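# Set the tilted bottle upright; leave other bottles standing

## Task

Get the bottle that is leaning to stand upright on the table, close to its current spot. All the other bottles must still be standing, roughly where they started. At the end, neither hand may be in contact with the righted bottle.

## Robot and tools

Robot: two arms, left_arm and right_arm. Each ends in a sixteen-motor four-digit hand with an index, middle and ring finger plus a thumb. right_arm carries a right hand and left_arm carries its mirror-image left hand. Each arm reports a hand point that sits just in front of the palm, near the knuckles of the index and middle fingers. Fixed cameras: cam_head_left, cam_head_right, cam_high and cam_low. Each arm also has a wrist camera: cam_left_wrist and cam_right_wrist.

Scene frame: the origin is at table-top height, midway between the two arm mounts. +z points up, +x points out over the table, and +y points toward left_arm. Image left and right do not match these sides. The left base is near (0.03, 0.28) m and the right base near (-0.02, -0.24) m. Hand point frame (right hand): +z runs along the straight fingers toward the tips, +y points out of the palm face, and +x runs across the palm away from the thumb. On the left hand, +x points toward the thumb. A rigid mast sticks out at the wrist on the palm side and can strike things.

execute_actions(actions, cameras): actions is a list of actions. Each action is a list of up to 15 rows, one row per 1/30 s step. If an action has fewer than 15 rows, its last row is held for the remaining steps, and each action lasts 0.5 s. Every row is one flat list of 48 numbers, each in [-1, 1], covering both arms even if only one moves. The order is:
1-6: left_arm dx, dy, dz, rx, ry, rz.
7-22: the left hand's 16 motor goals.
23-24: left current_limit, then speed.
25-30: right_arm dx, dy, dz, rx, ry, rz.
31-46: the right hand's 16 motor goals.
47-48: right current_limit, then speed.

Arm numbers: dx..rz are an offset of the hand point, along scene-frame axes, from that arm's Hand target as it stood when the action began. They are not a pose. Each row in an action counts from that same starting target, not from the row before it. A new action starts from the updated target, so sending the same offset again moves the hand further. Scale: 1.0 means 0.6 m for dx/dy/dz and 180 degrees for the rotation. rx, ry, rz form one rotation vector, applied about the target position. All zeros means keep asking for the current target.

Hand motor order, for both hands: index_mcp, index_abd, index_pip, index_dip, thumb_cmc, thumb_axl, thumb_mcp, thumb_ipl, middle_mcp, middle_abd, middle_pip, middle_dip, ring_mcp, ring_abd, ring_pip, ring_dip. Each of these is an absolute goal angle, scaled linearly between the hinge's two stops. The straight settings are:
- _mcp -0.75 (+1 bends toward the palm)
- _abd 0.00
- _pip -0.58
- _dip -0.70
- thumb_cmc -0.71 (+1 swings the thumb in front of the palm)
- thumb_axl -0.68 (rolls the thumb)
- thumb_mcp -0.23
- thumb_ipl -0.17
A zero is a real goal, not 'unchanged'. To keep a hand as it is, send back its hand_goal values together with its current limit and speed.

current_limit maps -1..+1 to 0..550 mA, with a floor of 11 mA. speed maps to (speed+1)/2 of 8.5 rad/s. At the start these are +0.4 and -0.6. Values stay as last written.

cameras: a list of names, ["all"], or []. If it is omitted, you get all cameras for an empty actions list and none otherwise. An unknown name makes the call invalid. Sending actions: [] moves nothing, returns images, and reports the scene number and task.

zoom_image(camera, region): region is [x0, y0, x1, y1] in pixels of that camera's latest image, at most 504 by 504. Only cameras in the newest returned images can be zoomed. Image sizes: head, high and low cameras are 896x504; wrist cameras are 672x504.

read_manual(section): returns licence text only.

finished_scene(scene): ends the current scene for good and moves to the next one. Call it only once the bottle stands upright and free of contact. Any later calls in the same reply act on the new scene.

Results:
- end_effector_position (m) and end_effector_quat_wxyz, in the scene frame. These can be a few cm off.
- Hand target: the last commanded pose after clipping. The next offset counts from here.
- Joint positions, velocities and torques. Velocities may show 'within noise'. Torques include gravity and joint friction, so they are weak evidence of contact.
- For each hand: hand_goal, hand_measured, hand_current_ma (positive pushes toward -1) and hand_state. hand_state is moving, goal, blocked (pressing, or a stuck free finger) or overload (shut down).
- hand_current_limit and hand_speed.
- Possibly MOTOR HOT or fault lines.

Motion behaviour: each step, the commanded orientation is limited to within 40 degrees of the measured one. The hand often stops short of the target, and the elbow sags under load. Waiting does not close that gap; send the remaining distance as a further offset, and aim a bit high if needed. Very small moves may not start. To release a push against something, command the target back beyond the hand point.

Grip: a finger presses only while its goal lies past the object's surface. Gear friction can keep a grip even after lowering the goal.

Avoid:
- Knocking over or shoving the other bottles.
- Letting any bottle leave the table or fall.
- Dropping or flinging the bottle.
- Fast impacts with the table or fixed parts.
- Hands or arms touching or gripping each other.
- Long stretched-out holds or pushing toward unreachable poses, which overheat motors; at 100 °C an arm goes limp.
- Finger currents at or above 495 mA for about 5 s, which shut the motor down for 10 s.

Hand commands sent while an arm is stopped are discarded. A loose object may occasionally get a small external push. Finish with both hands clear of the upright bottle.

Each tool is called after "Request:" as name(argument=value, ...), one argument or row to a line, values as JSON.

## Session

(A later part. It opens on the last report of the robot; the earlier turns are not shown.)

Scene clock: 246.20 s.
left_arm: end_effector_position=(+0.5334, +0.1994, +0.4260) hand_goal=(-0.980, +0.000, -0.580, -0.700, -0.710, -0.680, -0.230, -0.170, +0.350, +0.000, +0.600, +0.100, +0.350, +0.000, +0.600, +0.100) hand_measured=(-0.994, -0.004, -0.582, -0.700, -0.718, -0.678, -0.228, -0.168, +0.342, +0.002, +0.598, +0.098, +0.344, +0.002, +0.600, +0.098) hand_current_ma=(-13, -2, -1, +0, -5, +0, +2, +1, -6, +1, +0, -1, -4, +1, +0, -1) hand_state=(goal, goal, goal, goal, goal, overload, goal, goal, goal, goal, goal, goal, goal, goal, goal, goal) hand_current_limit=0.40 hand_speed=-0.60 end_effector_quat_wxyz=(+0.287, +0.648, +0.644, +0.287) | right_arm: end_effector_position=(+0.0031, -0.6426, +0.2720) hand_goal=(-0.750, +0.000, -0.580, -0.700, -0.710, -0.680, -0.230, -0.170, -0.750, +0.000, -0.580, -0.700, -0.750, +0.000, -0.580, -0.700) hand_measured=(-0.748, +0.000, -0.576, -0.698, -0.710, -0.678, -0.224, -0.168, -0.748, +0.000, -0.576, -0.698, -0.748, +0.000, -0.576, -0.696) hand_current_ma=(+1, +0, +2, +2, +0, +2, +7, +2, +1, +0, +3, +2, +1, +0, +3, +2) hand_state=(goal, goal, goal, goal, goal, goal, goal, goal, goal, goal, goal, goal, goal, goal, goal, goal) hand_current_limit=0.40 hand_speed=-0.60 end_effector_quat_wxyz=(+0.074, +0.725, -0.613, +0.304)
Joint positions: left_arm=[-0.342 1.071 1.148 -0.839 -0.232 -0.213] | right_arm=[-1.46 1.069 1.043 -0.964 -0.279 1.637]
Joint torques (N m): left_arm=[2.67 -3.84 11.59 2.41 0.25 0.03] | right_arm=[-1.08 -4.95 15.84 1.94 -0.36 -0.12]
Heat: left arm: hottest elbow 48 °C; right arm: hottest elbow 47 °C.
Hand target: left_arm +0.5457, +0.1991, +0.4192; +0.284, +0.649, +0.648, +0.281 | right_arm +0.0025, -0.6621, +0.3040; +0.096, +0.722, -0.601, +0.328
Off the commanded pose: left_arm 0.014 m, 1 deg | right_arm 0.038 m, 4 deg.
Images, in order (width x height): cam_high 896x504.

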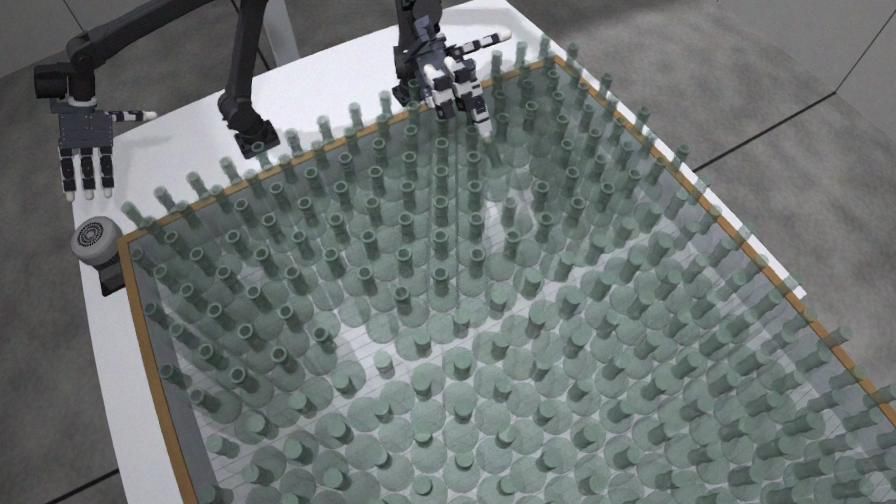

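Request:
execute_actions(
  actions=[
    [[0.02,-0.008,-0.005,0,0,0,-0.98,0,-0.58,-0.7,-0.71,-0.68,-0.23,-0.17,0.35,0,0.6,0.1,0.35,0,0.6,0.1,0.4,-0.6,0,0,0,0,0,0,-0.75,0,-0.58,-0.7,-0.71,-0.68,-0.23,-0.17,-0.75,0,-0.58,-0.7,-0.75,0,-0.58,-0.7,0.4,-0.6]],
  ],
  cameras=["cam_high","cam_head_left"],
)

Request:
zoom_image(
  camera="cam_high",
  region=[440, 80, 560, 210],
)

Request:
zoom_image(
  camera="cam_head_left",
  region=[330, 170, 450, 290],
)

Scene clock: 270.17 s.
left_arm: end_effector_position=(+0.5528, +0.1939, +0.4026) hand_goal=(-0.980, +0.000, -0.580, -0.700, -0.710, -0.680, -0.230, -0.170, +0.350, +0.000, +0.600, +0.100, +0.350, +0.000, +0.600, +0.100) hand_measured=(-0.988, -0.008, -0.582, -0.700, -0.718, -0.678, -0.228, -0.168, +0.342, +0.002, +0.598, +0.098, +0.344, +0.002, +0.600, +0.098) hand_current_ma=(-6, -5, -1, +0, -5, +0, +2, +1, -6, +1, +0, -1, -4, +1, +0, -1) hand_state=(goal, goal, goal, goal, goal, overload, goal, goal, goal, goal, goal, goal, goal, goal, goal, goal) hand_current_limit=0.40 hand_speed=-0.60 end_effector_quat_wxyz=(+0.270, +0.656, +0.648, +0.279) | right_arm: end_effector_position=(+0.0031, -0.6426, +0.2720) hand_goal=(-0.750, +0.000, -0.580, -0.700, -0.710, -0.680, -0.230, -0.170, -0.750, +0.000, -0.580, -0.700, -0.750, +0.000, -0.580, -0.700) hand_measured=(-0.748, +0.000, -0.576, -0.698, -0.710, -0.678, -0.224, -0.168, -0.748, +0.000, -0.576, -0.698, -0.748, +0.000, -0.576, -0.696) hand_current_ma=(+1, +0, +2, +2, +0, +2, +7, +2, +1, +0, +3, +2, +1, +0, +3, +2) hand_state=(goal, goal, goal, goal, goal, goal, goal, goal, goal, goal, goal, goal, goal, goal, goal, goal) hand_current_limit=0.40 hand_speed=-0.60 end_effector_quat_wxyz=(+0.074, +0.725, -0.613, +0.304)
Joint positions: left_arm=[-0.339 1.135 1.155 -0.821 -0.232 -0.21] | right_arm=[-1.46 1.069 1.043 -0.964 -0.279 1.637]
Joint torques (N m): left_arm=[2.55 -6.59 12.42 2.32 0.17 -0.03] | right_arm=[-1.03 -4.95 15.84 1.94 -0.36 -0.12]
Heat: left arm: hottest elbow 46 °C; right arm: hottest elbow 48 °C.
Hand target: left_arm +0.5576, +0.1943, +0.4162; +0.284, +0.649, +0.648, +0.281 | right_arm +0.0025, -0.6621, +0.3040; +0.096, +0.722, -0.601, +0.328
Off the commanded pose: left_arm 0.014 m, 2 deg | right_arm 0.038 m, 4 deg.
Images, in order (width x height): cam_head_left 896x504, cam_high 896x504.

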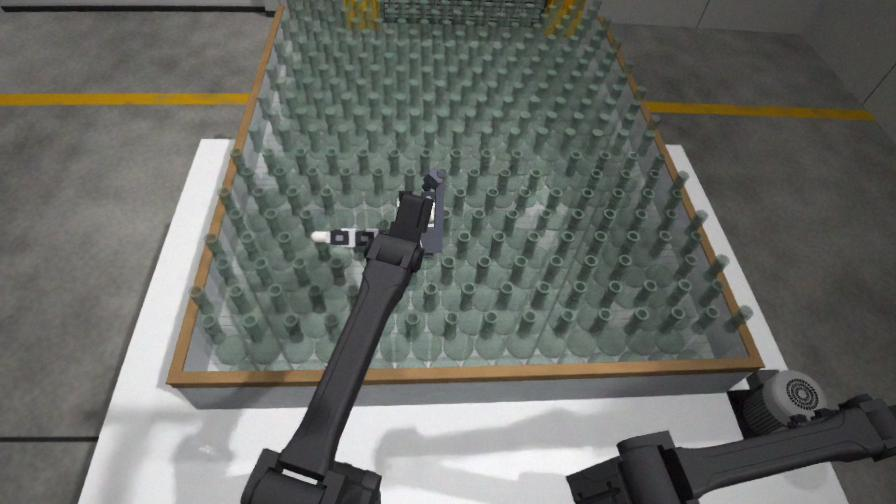

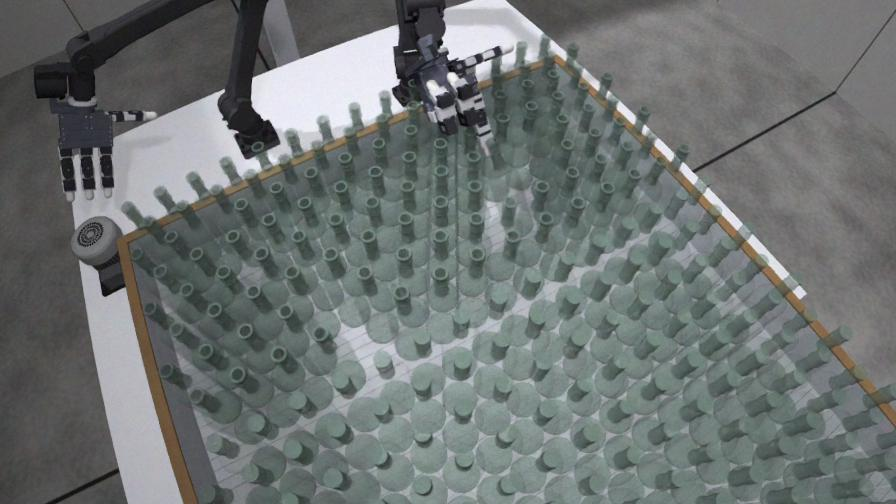

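Scaled by 3.877 from the camera's 896x504 image, which has a finer 1280x720 frame.

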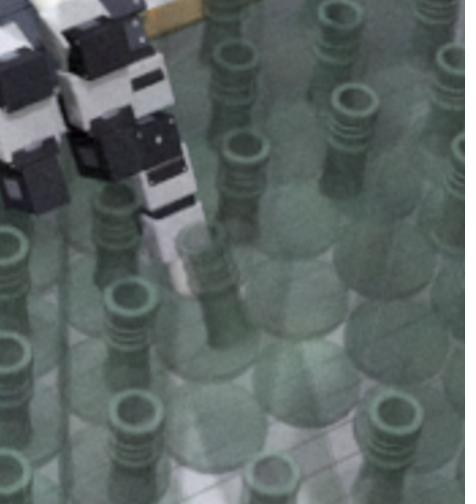

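Scaled by 4.200 from the camera's 896x504 image, which has a finer 1280x720 frame.

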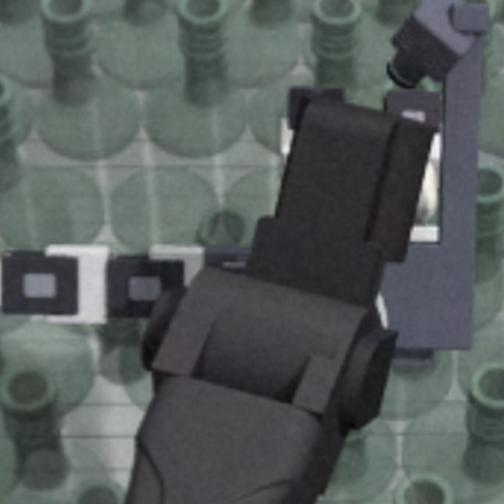

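Request:
execute_actions(
  actions=[
    [[0.018,0.014,0.015,0,0,0,-0.98,0,-0.58,-0.7,-0.71,-0.68,-0.23,-0.17,0.35,0,0.6,0.1,0.35,0,0.6,0.1,0.4,-0.6,0,0,0,0,0,0,-0.75,0,-0.58,-0.7,-0.71,-0.68,-0.23,-0.17,-0.75,0,-0.58,-0.7,-0.75,0,-0.58,-0.7,0.4,-0.6]],
  ],
  cameras=["cam_high","cam_head_left"],
)

Request:
zoom_image(
  camera="cam_high",
  region=[440, 80, 560, 210],
)

Request:
zoom_image(
  camera="cam_head_left",
  region=[330, 170, 450, 290],
)

Scene clock: 292.17 s.
left_arm: end_effector_position=(+0.5578, +0.2017, +0.3958) hand_goal=(-0.980, +0.000, -0.580, -0.700, -0.710, -0.680, -0.230, -0.170, +0.350, +0.000, +0.600, +0.100, +0.350, +0.000, +0.600, +0.100) hand_measured=(-0.988, -0.006, -0.582, -0.700, -0.718, -0.678, -0.228, -0.168, +0.342, +0.002, +0.598, +0.098, +0.344, +0.002, +0.600, +0.098) hand_current_ma=(-6, -2, -1, +0, -5, +0, +2, +1, -6, +1, +0, -1, -4, +1, +0, -1) hand_state=(goal, goal, goal, goal, goal, overload, goal, goal, goal, goal, goal, goal, goal, goal, goal, goal) hand_current_limit=0.40 hand_speed=-0.60 end_effector_quat_wxyz=(+0.268, +0.655, +0.653, +0.270) | right_arm: end_effector_position=(+0.0031, -0.6426, +0.2720) hand_goal=(-0.750, +0.000, -0.580, -0.700, -0.710, -0.680, -0.230, -0.170, -0.750, +0.000, -0.580, -0.700, -0.750, +0.000, -0.580, -0.700) hand_measured=(-0.748, +0.000, -0.576, -0.698, -0.710, -0.678, -0.224, -0.168, -0.748, +0.000, -0.576, -0.698, -0.748, +0.000, -0.576, -0.696) hand_current_ma=(+1, +0, +2, +2, +0, +2, +7, +2, +1, +0, +3, +2, +1, +0, +3, +2) hand_state=(goal, goal, goal, goal, goal, goal, goal, goal, goal, goal, goal, goal, goal, goal, goal, goal) hand_current_limit=0.40 hand_speed=-0.60 end_effector_quat_wxyz=(+0.074, +0.725, -0.613, +0.304)
Joint positions: left_arm=[-0.314 1.146 1.155 -0.821 -0.206 -0.207] | right_arm=[-1.46 1.069 1.043 -0.964 -0.279 1.637]
Joint torques (N m): left_arm=[3.02 -6.48 15.45 1.83 -0.09 0.13] | right_arm=[-1.08 -4.89 15.83 1.95 -0.36 -0.12]
Heat: left arm: hottest elbow 47 °C; right arm: hottest elbow 48 °C.
Hand target: left_arm +0.5684, +0.2028, +0.4251; +0.284, +0.649, +0.648, +0.281 | right_arm +0.0025, -0.6621, +0.3040; +0.096, +0.722, -0.601, +0.328
Off the commanded pose: left_arm 0.031 m, 2 deg | right_arm 0.038 m, 4 deg.
Images, in order (width x height): cam_head_left 896x504, cam_high 896x504.

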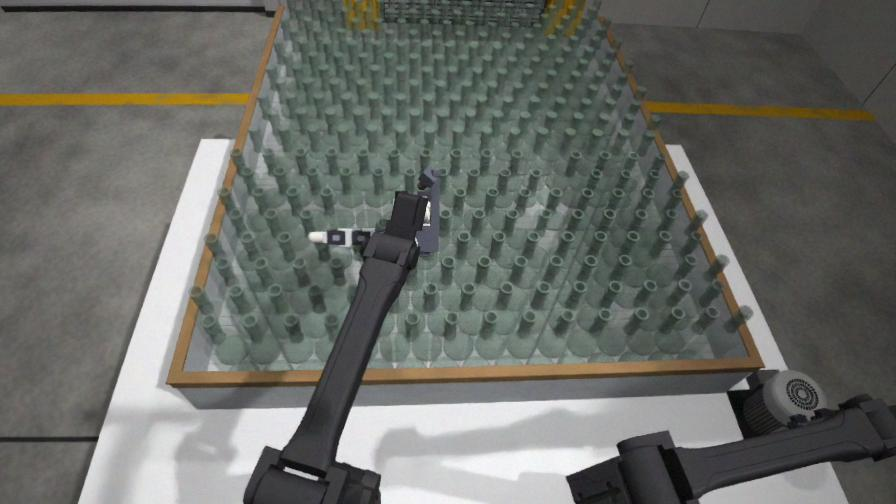

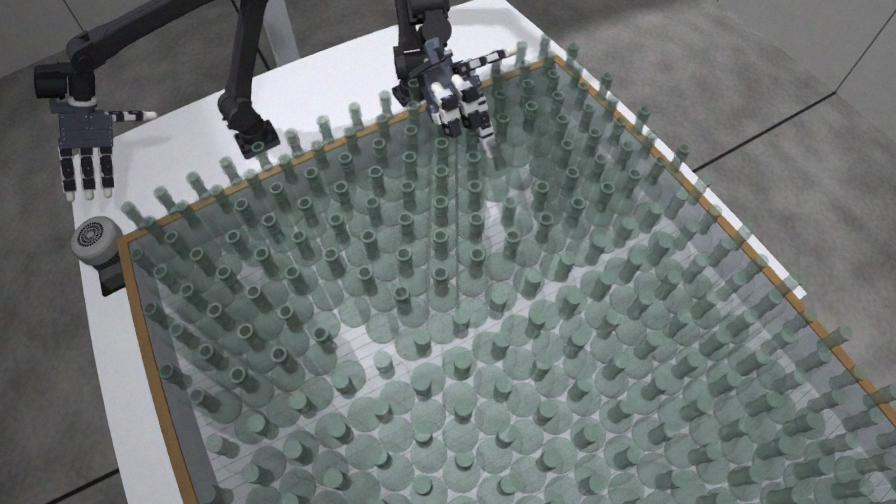

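Scaled by 3.877 from the camera's 896x504 image, which has a finer 1280x720 frame.

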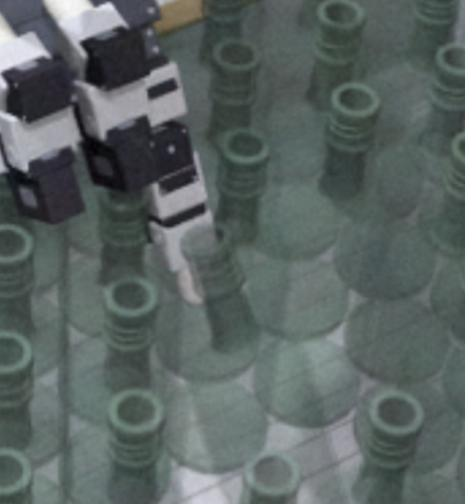

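Scaled by 4.200 from the camera's 896x504 image, which has a finer 1280x720 frame.

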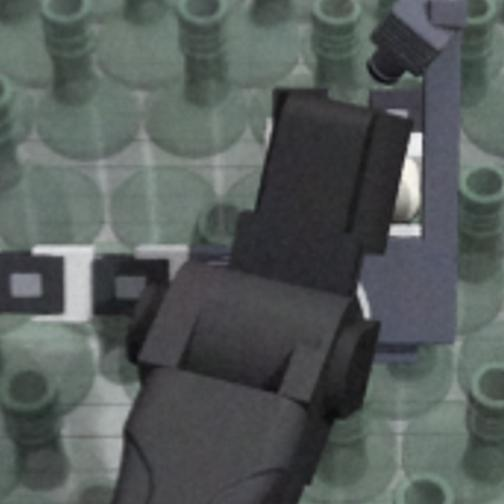

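Request:
execute_actions(
  actions=[
    [[0,0,0.035,0,0,0,-0.98,0,-0.58,-0.7,-0.71,-0.68,-0.23,-0.17,0.35,0,0.6,0.1,0.35,0,0.6,0.1,0.4,-0.6,0,0,0,0,0,0,-0.75,0,-0.58,-0.7,-0.71,-0.68,-0.23,-0.17,-0.75,0,-0.58,-0.7,-0.75,0,-0.58,-0.7,0.4,-0.6]],
    [[0.018,0.002,0,0,0,0,-0.98,0,-0.58,-0.7,-0.71,-0.68,-0.23,-0.17,0.35,0,0.6,0.1,0.35,0,0.6,0.1,0.4,-0.6,0,0,0,0,0,0,-0.75,0,-0.58,-0.7,-0.71,-0.68,-0.23,-0.17,-0.75,0,-0.58,-0.7,-0.75,0,-0.58,-0.7,0.4,-0.6]],
  ],
  cameras=["cam_high","cam_head_left"],
)

Request:
zoom_image(
  camera="cam_high",
  region=[440, 80, 560, 210],
)

Request:
zoom_image(
  camera="cam_head_left",
  region=[330, 170, 450, 290],
)

Scene clock: 305.33 s.
left_arm: end_effector_position=(+0.5692, +0.2017, +0.4168) hand_goal=(-0.980, +0.000, -0.580, -0.700, -0.710, -0.680, -0.230, -0.170, +0.350, +0.000, +0.600, +0.100, +0.350, +0.000, +0.600, +0.100) hand_measured=(-0.986, -0.006, -0.582, -0.700, -0.718, -0.678, -0.228, -0.168, +0.342, +0.002, +0.598, +0.098, +0.344, +0.002, +0.600, +0.098) hand_current_ma=(-3, -2, -1, +0, -5, +0, +2, +1, -6, +1, +0, -1, -4, +1, +0, -1) hand_state=(goal, goal, goal, goal, goal, overload, goal, goal, goal, goal, goal, goal, goal, goal, goal, goal) hand_current_limit=0.40 hand_speed=-0.60 end_effector_quat_wxyz=(+0.267, +0.656, +0.653, +0.270) | right_arm: end_effector_position=(+0.0031, -0.6426, +0.2720) hand_goal=(-0.750, +0.000, -0.580, -0.700, -0.710, -0.680, -0.230, -0.170, -0.750, +0.000, -0.580, -0.700, -0.750, +0.000, -0.580, -0.700) hand_measured=(-0.748, +0.000, -0.576, -0.698, -0.710, -0.678, -0.224, -0.168, -0.748, +0.000, -0.576, -0.698, -0.748, +0.000, -0.576, -0.696) hand_current_ma=(+1, +0, +2, +2, +0, +2, +7, +2, +1, +0, +3, +2, +1, +0, +3, +2) hand_state=(goal, goal, goal, goal, goal, goal, goal, goal, goal, goal, goal, goal, goal, goal, goal, goal) hand_current_limit=0.40 hand_speed=-0.60 end_effector_quat_wxyz=(+0.074, +0.725, -0.613, +0.304)
Joint positions: left_arm=[-0.304 1.176 1.235 -0.871 -0.198 -0.198] | right_arm=[-1.46 1.069 1.043 -0.964 -0.279 1.637]
Joint torques (N m): left_arm=[2.96 -7.41 15.32 1.83 -0.04 0.11] | right_arm=[-1.03 -4.89 15.83 1.95 -0.37 -0.12]
Heat: left arm: hottest elbow 49 °C; right arm: hottest elbow 49 °C.
Hand target: left_arm +0.5792, +0.2038, +0.4464; +0.284, +0.649, +0.648, +0.281 | right_arm +0.0025, -0.6621, +0.3040; +0.096, +0.722, -0.601, +0.328
Off the commanded pose: left_arm 0.031 m, 2 deg | right_arm 0.038 m, 4 deg.
Images, in order (width x height): cam_head_left 896x504, cam_high 896x504.

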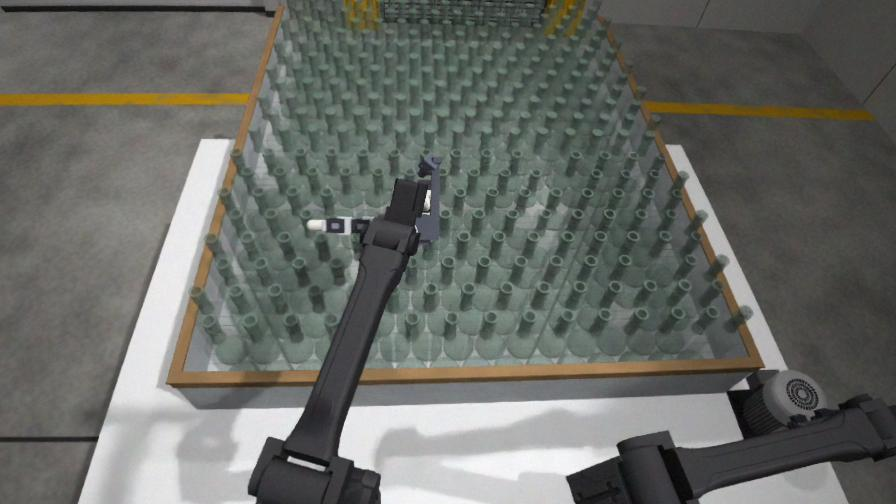

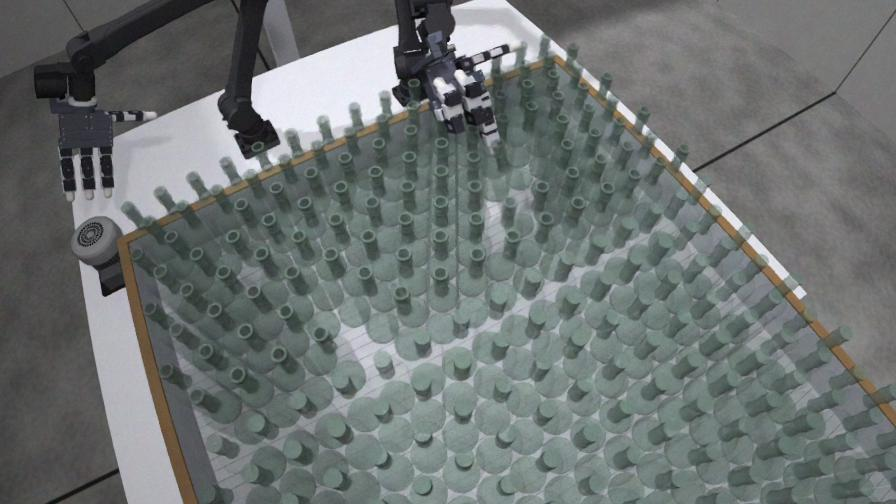

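Scaled by 3.877 from the camera's 896x504 image, which has a finer 1280x720 frame.

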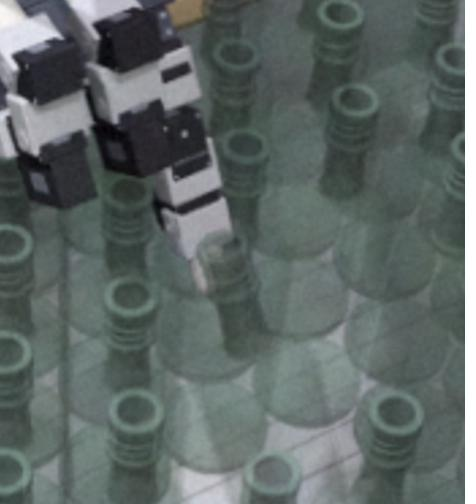

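Scaled by 4.200 from the camera's 896x504 image, which has a finer 1280x720 frame.

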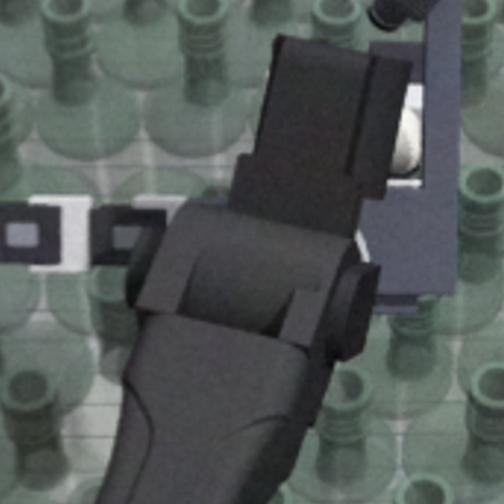

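Request:
execute_actions(
  actions=[
    [[0.018,0.002,0.003,0,0,0,-0.98,0,-0.58,-0.7,-0.71,-0.68,-0.23,-0.17,0.35,0,0.6,0.1,0.35,0,0.6,0.1,0.4,-0.6,0,0,0,0,0,0,-0.75,0,-0.58,-0.7,-0.71,-0.68,-0.23,-0.17,-0.75,0,-0.58,-0.7,-0.75,0,-0.58,-0.7,0.4,-0.6]],
  ],
  cameras=["cam_high","cam_head_left"],
)

Request:
zoom_image(
  camera="cam_high",
  region=[440, 80, 560, 210],
)

Scene clock: 315.00 s.
left_arm: end_effector_position=(+0.5791, +0.2005, +0.4177) hand_goal=(-0.980, +0.000, -0.580, -0.700, -0.710, -0.680, -0.230, -0.170, +0.350, +0.000, +0.600, +0.100, +0.350, +0.000, +0.600, +0.100) hand_measured=(-0.986, -0.002, -0.582, -0.700, -0.718, -0.678, -0.228, -0.168, +0.342, +0.002, +0.598, +0.098, +0.344, +0.002, +0.600, +0.098) hand_current_ma=(-3, -1, -1, +0, -5, +0, +2, +1, -6, +1, +0, -1, -4, +1, +0, -1) hand_state=(goal, goal, goal, goal, goal, overload, goal, goal, goal, goal, goal, goal, goal, goal, goal, goal) hand_current_limit=0.40 hand_speed=-0.60 end_effector_quat_wxyz=(+0.268, +0.657, +0.652, +0.267) | right_arm: end_effector_position=(+0.0031, -0.6426, +0.2720) hand_goal=(-0.750, +0.000, -0.580, -0.700, -0.710, -0.680, -0.230, -0.170, -0.750, +0.000, -0.580, -0.700, -0.750, +0.000, -0.580, -0.700) hand_measured=(-0.748, +0.000, -0.576, -0.698, -0.710, -0.678, -0.224, -0.168, -0.748, +0.000, -0.576, -0.698, -0.748, +0.000, -0.576, -0.696) hand_current_ma=(+1, +0, +2, +2, +0, +2, +7, +2, +1, +0, +3, +2, +1, +0, +3, +2) hand_state=(goal, goal, goal, goal, goal, goal, goal, goal, goal, goal, goal, goal, goal, goal, goal, goal) hand_current_limit=0.40 hand_speed=-0.60 end_effector_quat_wxyz=(+0.074, +0.725, -0.613, +0.304)
Joint positions: left_arm=[-0.297 1.202 1.26 -0.871 -0.188 -0.192] | right_arm=[-1.46 1.069 1.043 -0.964 -0.279 1.637]
Joint torques (N m): left_arm=[3.14 -7.88 15.41 1.98 -0.16 0.08] | right_arm=[-1.03 -4.95 15.84 1.94 -0.36 -0.12]
Heat: left arm: hottest elbow 50 °C; right arm: hottest elbow 49 °C.
Hand target: left_arm +0.5900, +0.2050, +0.4479; +0.284, +0.649, +0.648, +0.280 | right_arm +0.0025, -0.6621, +0.3040; +0.096, +0.722, -0.601, +0.328
Off the commanded pose: left_arm 0.033 m, 3 deg | right_arm 0.038 m, 4 deg.
Images, in order (width x height): cam_head_left 896x504, cam_high 896x504.

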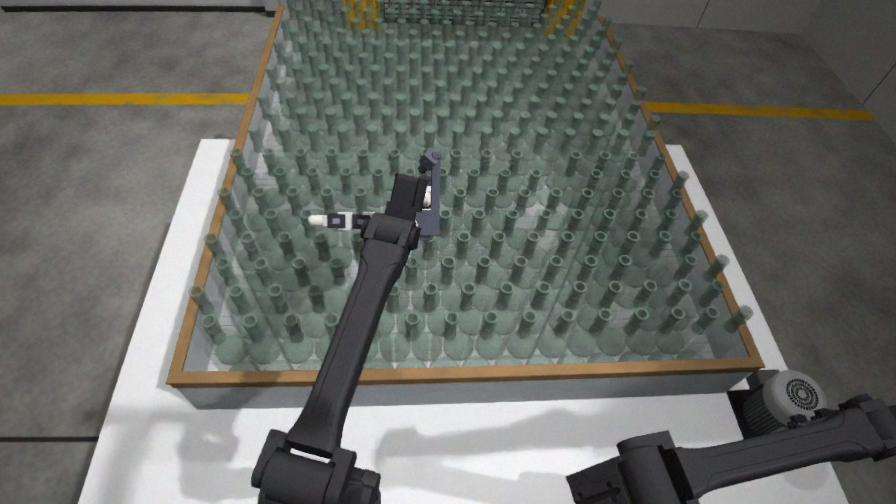

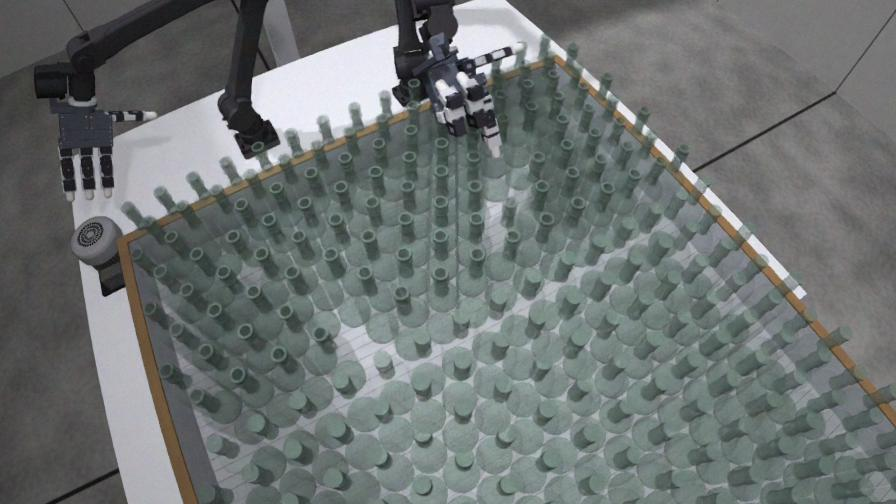

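Scaled by 3.877 from the camera's 896x504 image, which has a finer 1280x720 frame.

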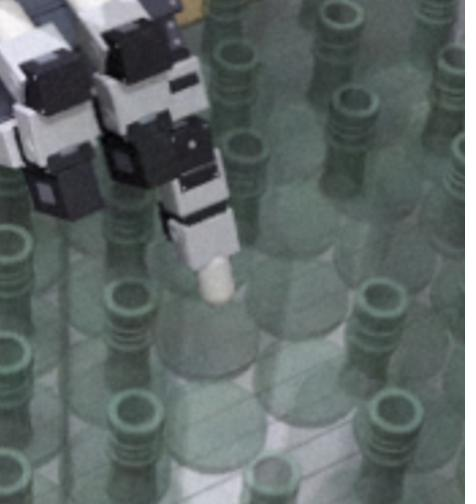

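Request:
execute_actions(
  actions=[
    [[-0.055,0,0.08,0,0,0,-0.98,0,-0.58,-0.7,-0.71,-0.68,-0.23,-0.17,0.35,0,0.6,0.1,0.35,0,0.6,0.1,0.4,-0.6,0,0,0,0,0,0,-0.75,0,-0.58,-0.7,-0.71,-0.68,-0.23,-0.17,-0.75,0,-0.58,-0.7,-0.75,0,-0.58,-0.7,0.4,-0.6]],
    [[-0.1,0,0.1,0,0,0,-0.98,0,-0.58,-0.7,-0.71,-0.68,-0.23,-0.17,0.35,0,0.6,0.1,0.35,0,0.6,0.1,0.4,-0.6,0,0,0,0,0,0,-0.75,0,-0.58,-0.7,-0.71,-0.68,-0.23,-0.17,-0.75,0,-0.58,-0.7,-0.75,0,-0.58,-0.7,0.4,-0.6]],
    [[-0.18,0.05,0,0,0,0,-0.98,0,-0.58,-0.7,-0.71,-0.68,-0.23,-0.17,0.35,0,0.6,0.1,0.35,0,0.6,0.1,0.4,-0.6,0,0,0,0,0,0,-0.75,0,-0.58,-0.7,-0.71,-0.68,-0.23,-0.17,-0.75,0,-0.58,-0.7,-0.75,0,-0.58,-0.7,0.4,-0.6]],
  ],
  cameras=["cam_high","cam_head_left","cam_head_right"],
)

Request:
zoom_image(
  camera="cam_high",
  region=[440, 80, 600, 220],
)

Request:
zoom_image(
  camera="cam_head_left",
  region=[300, 150, 480, 300],
)

Request:
zoom_image(
  camera="cam_head_right",
  region=[330, 150, 510, 300],
)

Scene clock: 333.70 s.
left_arm: end_effector_position=(+0.3916, +0.2382, +0.5536) hand_goal=(-0.980, +0.000, -0.580, -0.700, -0.710, -0.680, -0.230, -0.170, +0.350, +0.000, +0.600, +0.100, +0.350, +0.000, +0.600, +0.100) hand_measured=(-0.984, -0.002, -0.582, -0.700, -0.718, -0.678, -0.228, -0.168, +0.342, +0.002, +0.598, +0.098, +0.344, +0.002, +0.600, +0.098) hand_current_ma=(-2, -1, -1, +0, -5, +0, +2, +1, -6, +1, +0, -1, -4, +1, +0, -1) hand_state=(goal, goal, goal, goal, goal, overload, goal, goal, goal, goal, goal, goal, goal, goal, goal, goal) hand_current_limit=0.40 hand_speed=-0.60 end_effector_quat_wxyz=(+0.281, +0.648, +0.648, +0.284) | right_arm: end_effector_position=(+0.0031, -0.6426, +0.2720) hand_goal=(-0.750, +0.000, -0.580, -0.700, -0.710, -0.680, -0.230, -0.170, -0.750, +0.000, -0.580, -0.700, -0.750, +0.000, -0.580, -0.700) hand_measured=(-0.748, +0.000, -0.576, -0.698, -0.710, -0.678, -0.224, -0.168, -0.748, +0.000, -0.576, -0.698, -0.748, +0.000, -0.576, -0.696) hand_current_ma=(+1, +0, +2, +2, +0, +2, +7, +2, +1, +0, +3, +2, +1, +0, +3, +2) hand_state=(goal, goal, goal, goal, goal, goal, goal, goal, goal, goal, goal, goal, goal, goal, goal, goal) hand_current_limit=0.40 hand_speed=-0.60 end_effector_quat_wxyz=(+0.074, +0.725, -0.613, +0.304)
Joint positions: left_arm=[-0.387 0.819 1.378 -1.344 -0.268 -0.253] | right_arm=[-1.46 1.069 1.043 -0.964 -0.279 1.637]
Joint torques (N m): left_arm=[0.85 -2.14 9.66 1.7 -0.47 -0.07] | right_arm=[-1.03 -4.95 15.83 1.95 -0.36 -0.12]
Heat: left arm: hottest elbow 49 °C; right arm: hottest elbow 50 °C.
Hand target: left_arm +0.3891, +0.2350, +0.5559; +0.284, +0.649, +0.648, +0.280 | right_arm +0.0025, -0.6621, +0.3040; +0.096, +0.722, -0.601, +0.328
Off the commanded pose: left_arm 0.005 m, 1 deg | right_arm 0.038 m, 4 deg.
Images, in order (width x height): cam_head_left 896x504, cam_head_right 896x504, cam_high 896x504.

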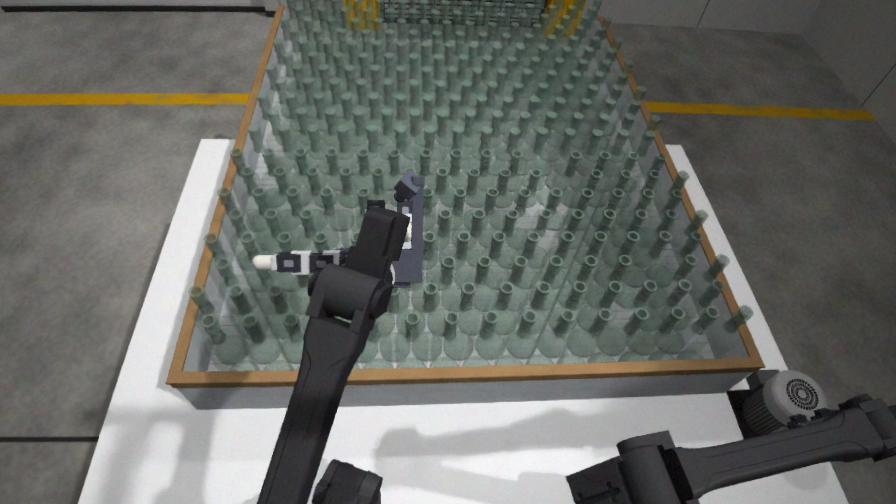

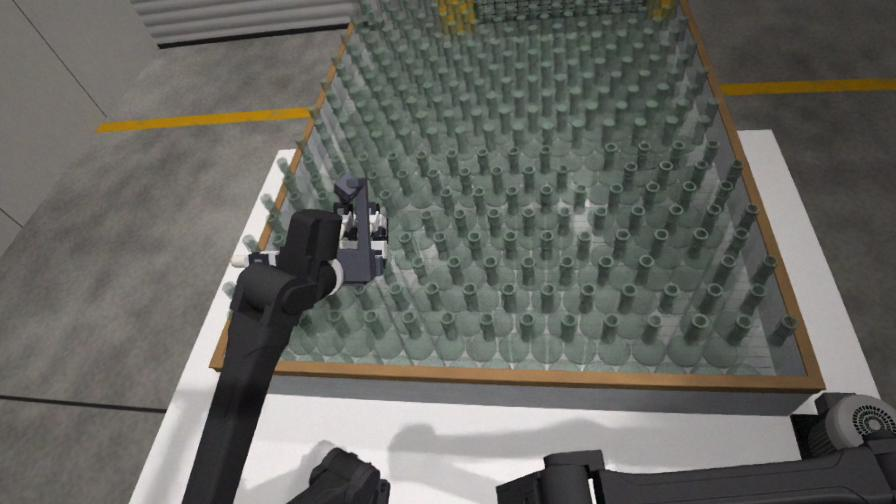

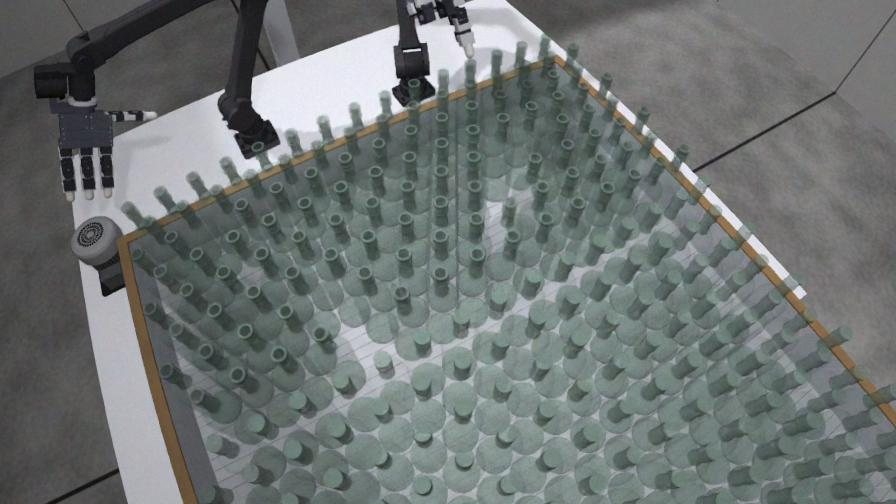

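Scaled by 3.150 from the camera's 896x504 image, which has a finer 1280x720 frame.

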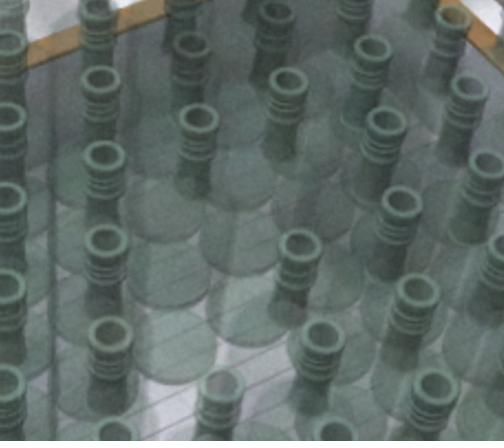

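Scaled by 2.800 from the camera's 896x504 image, which has a finer 1280x720 frame.

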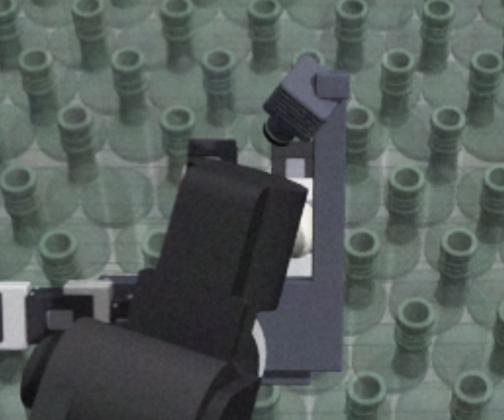

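Scaled by 2.800 from the camera's 896x504 image, which has a finer 1280x720 frame.

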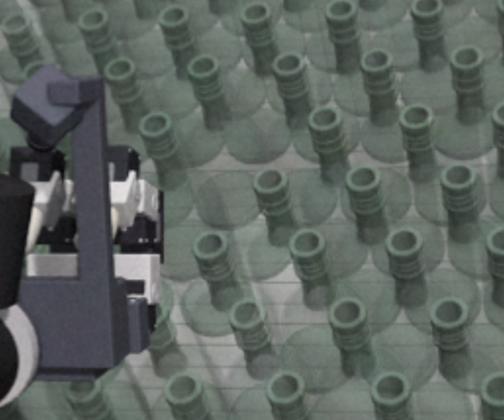

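Request:
finished_scene(
  scene=3,
)

The scene is finished: the task was done.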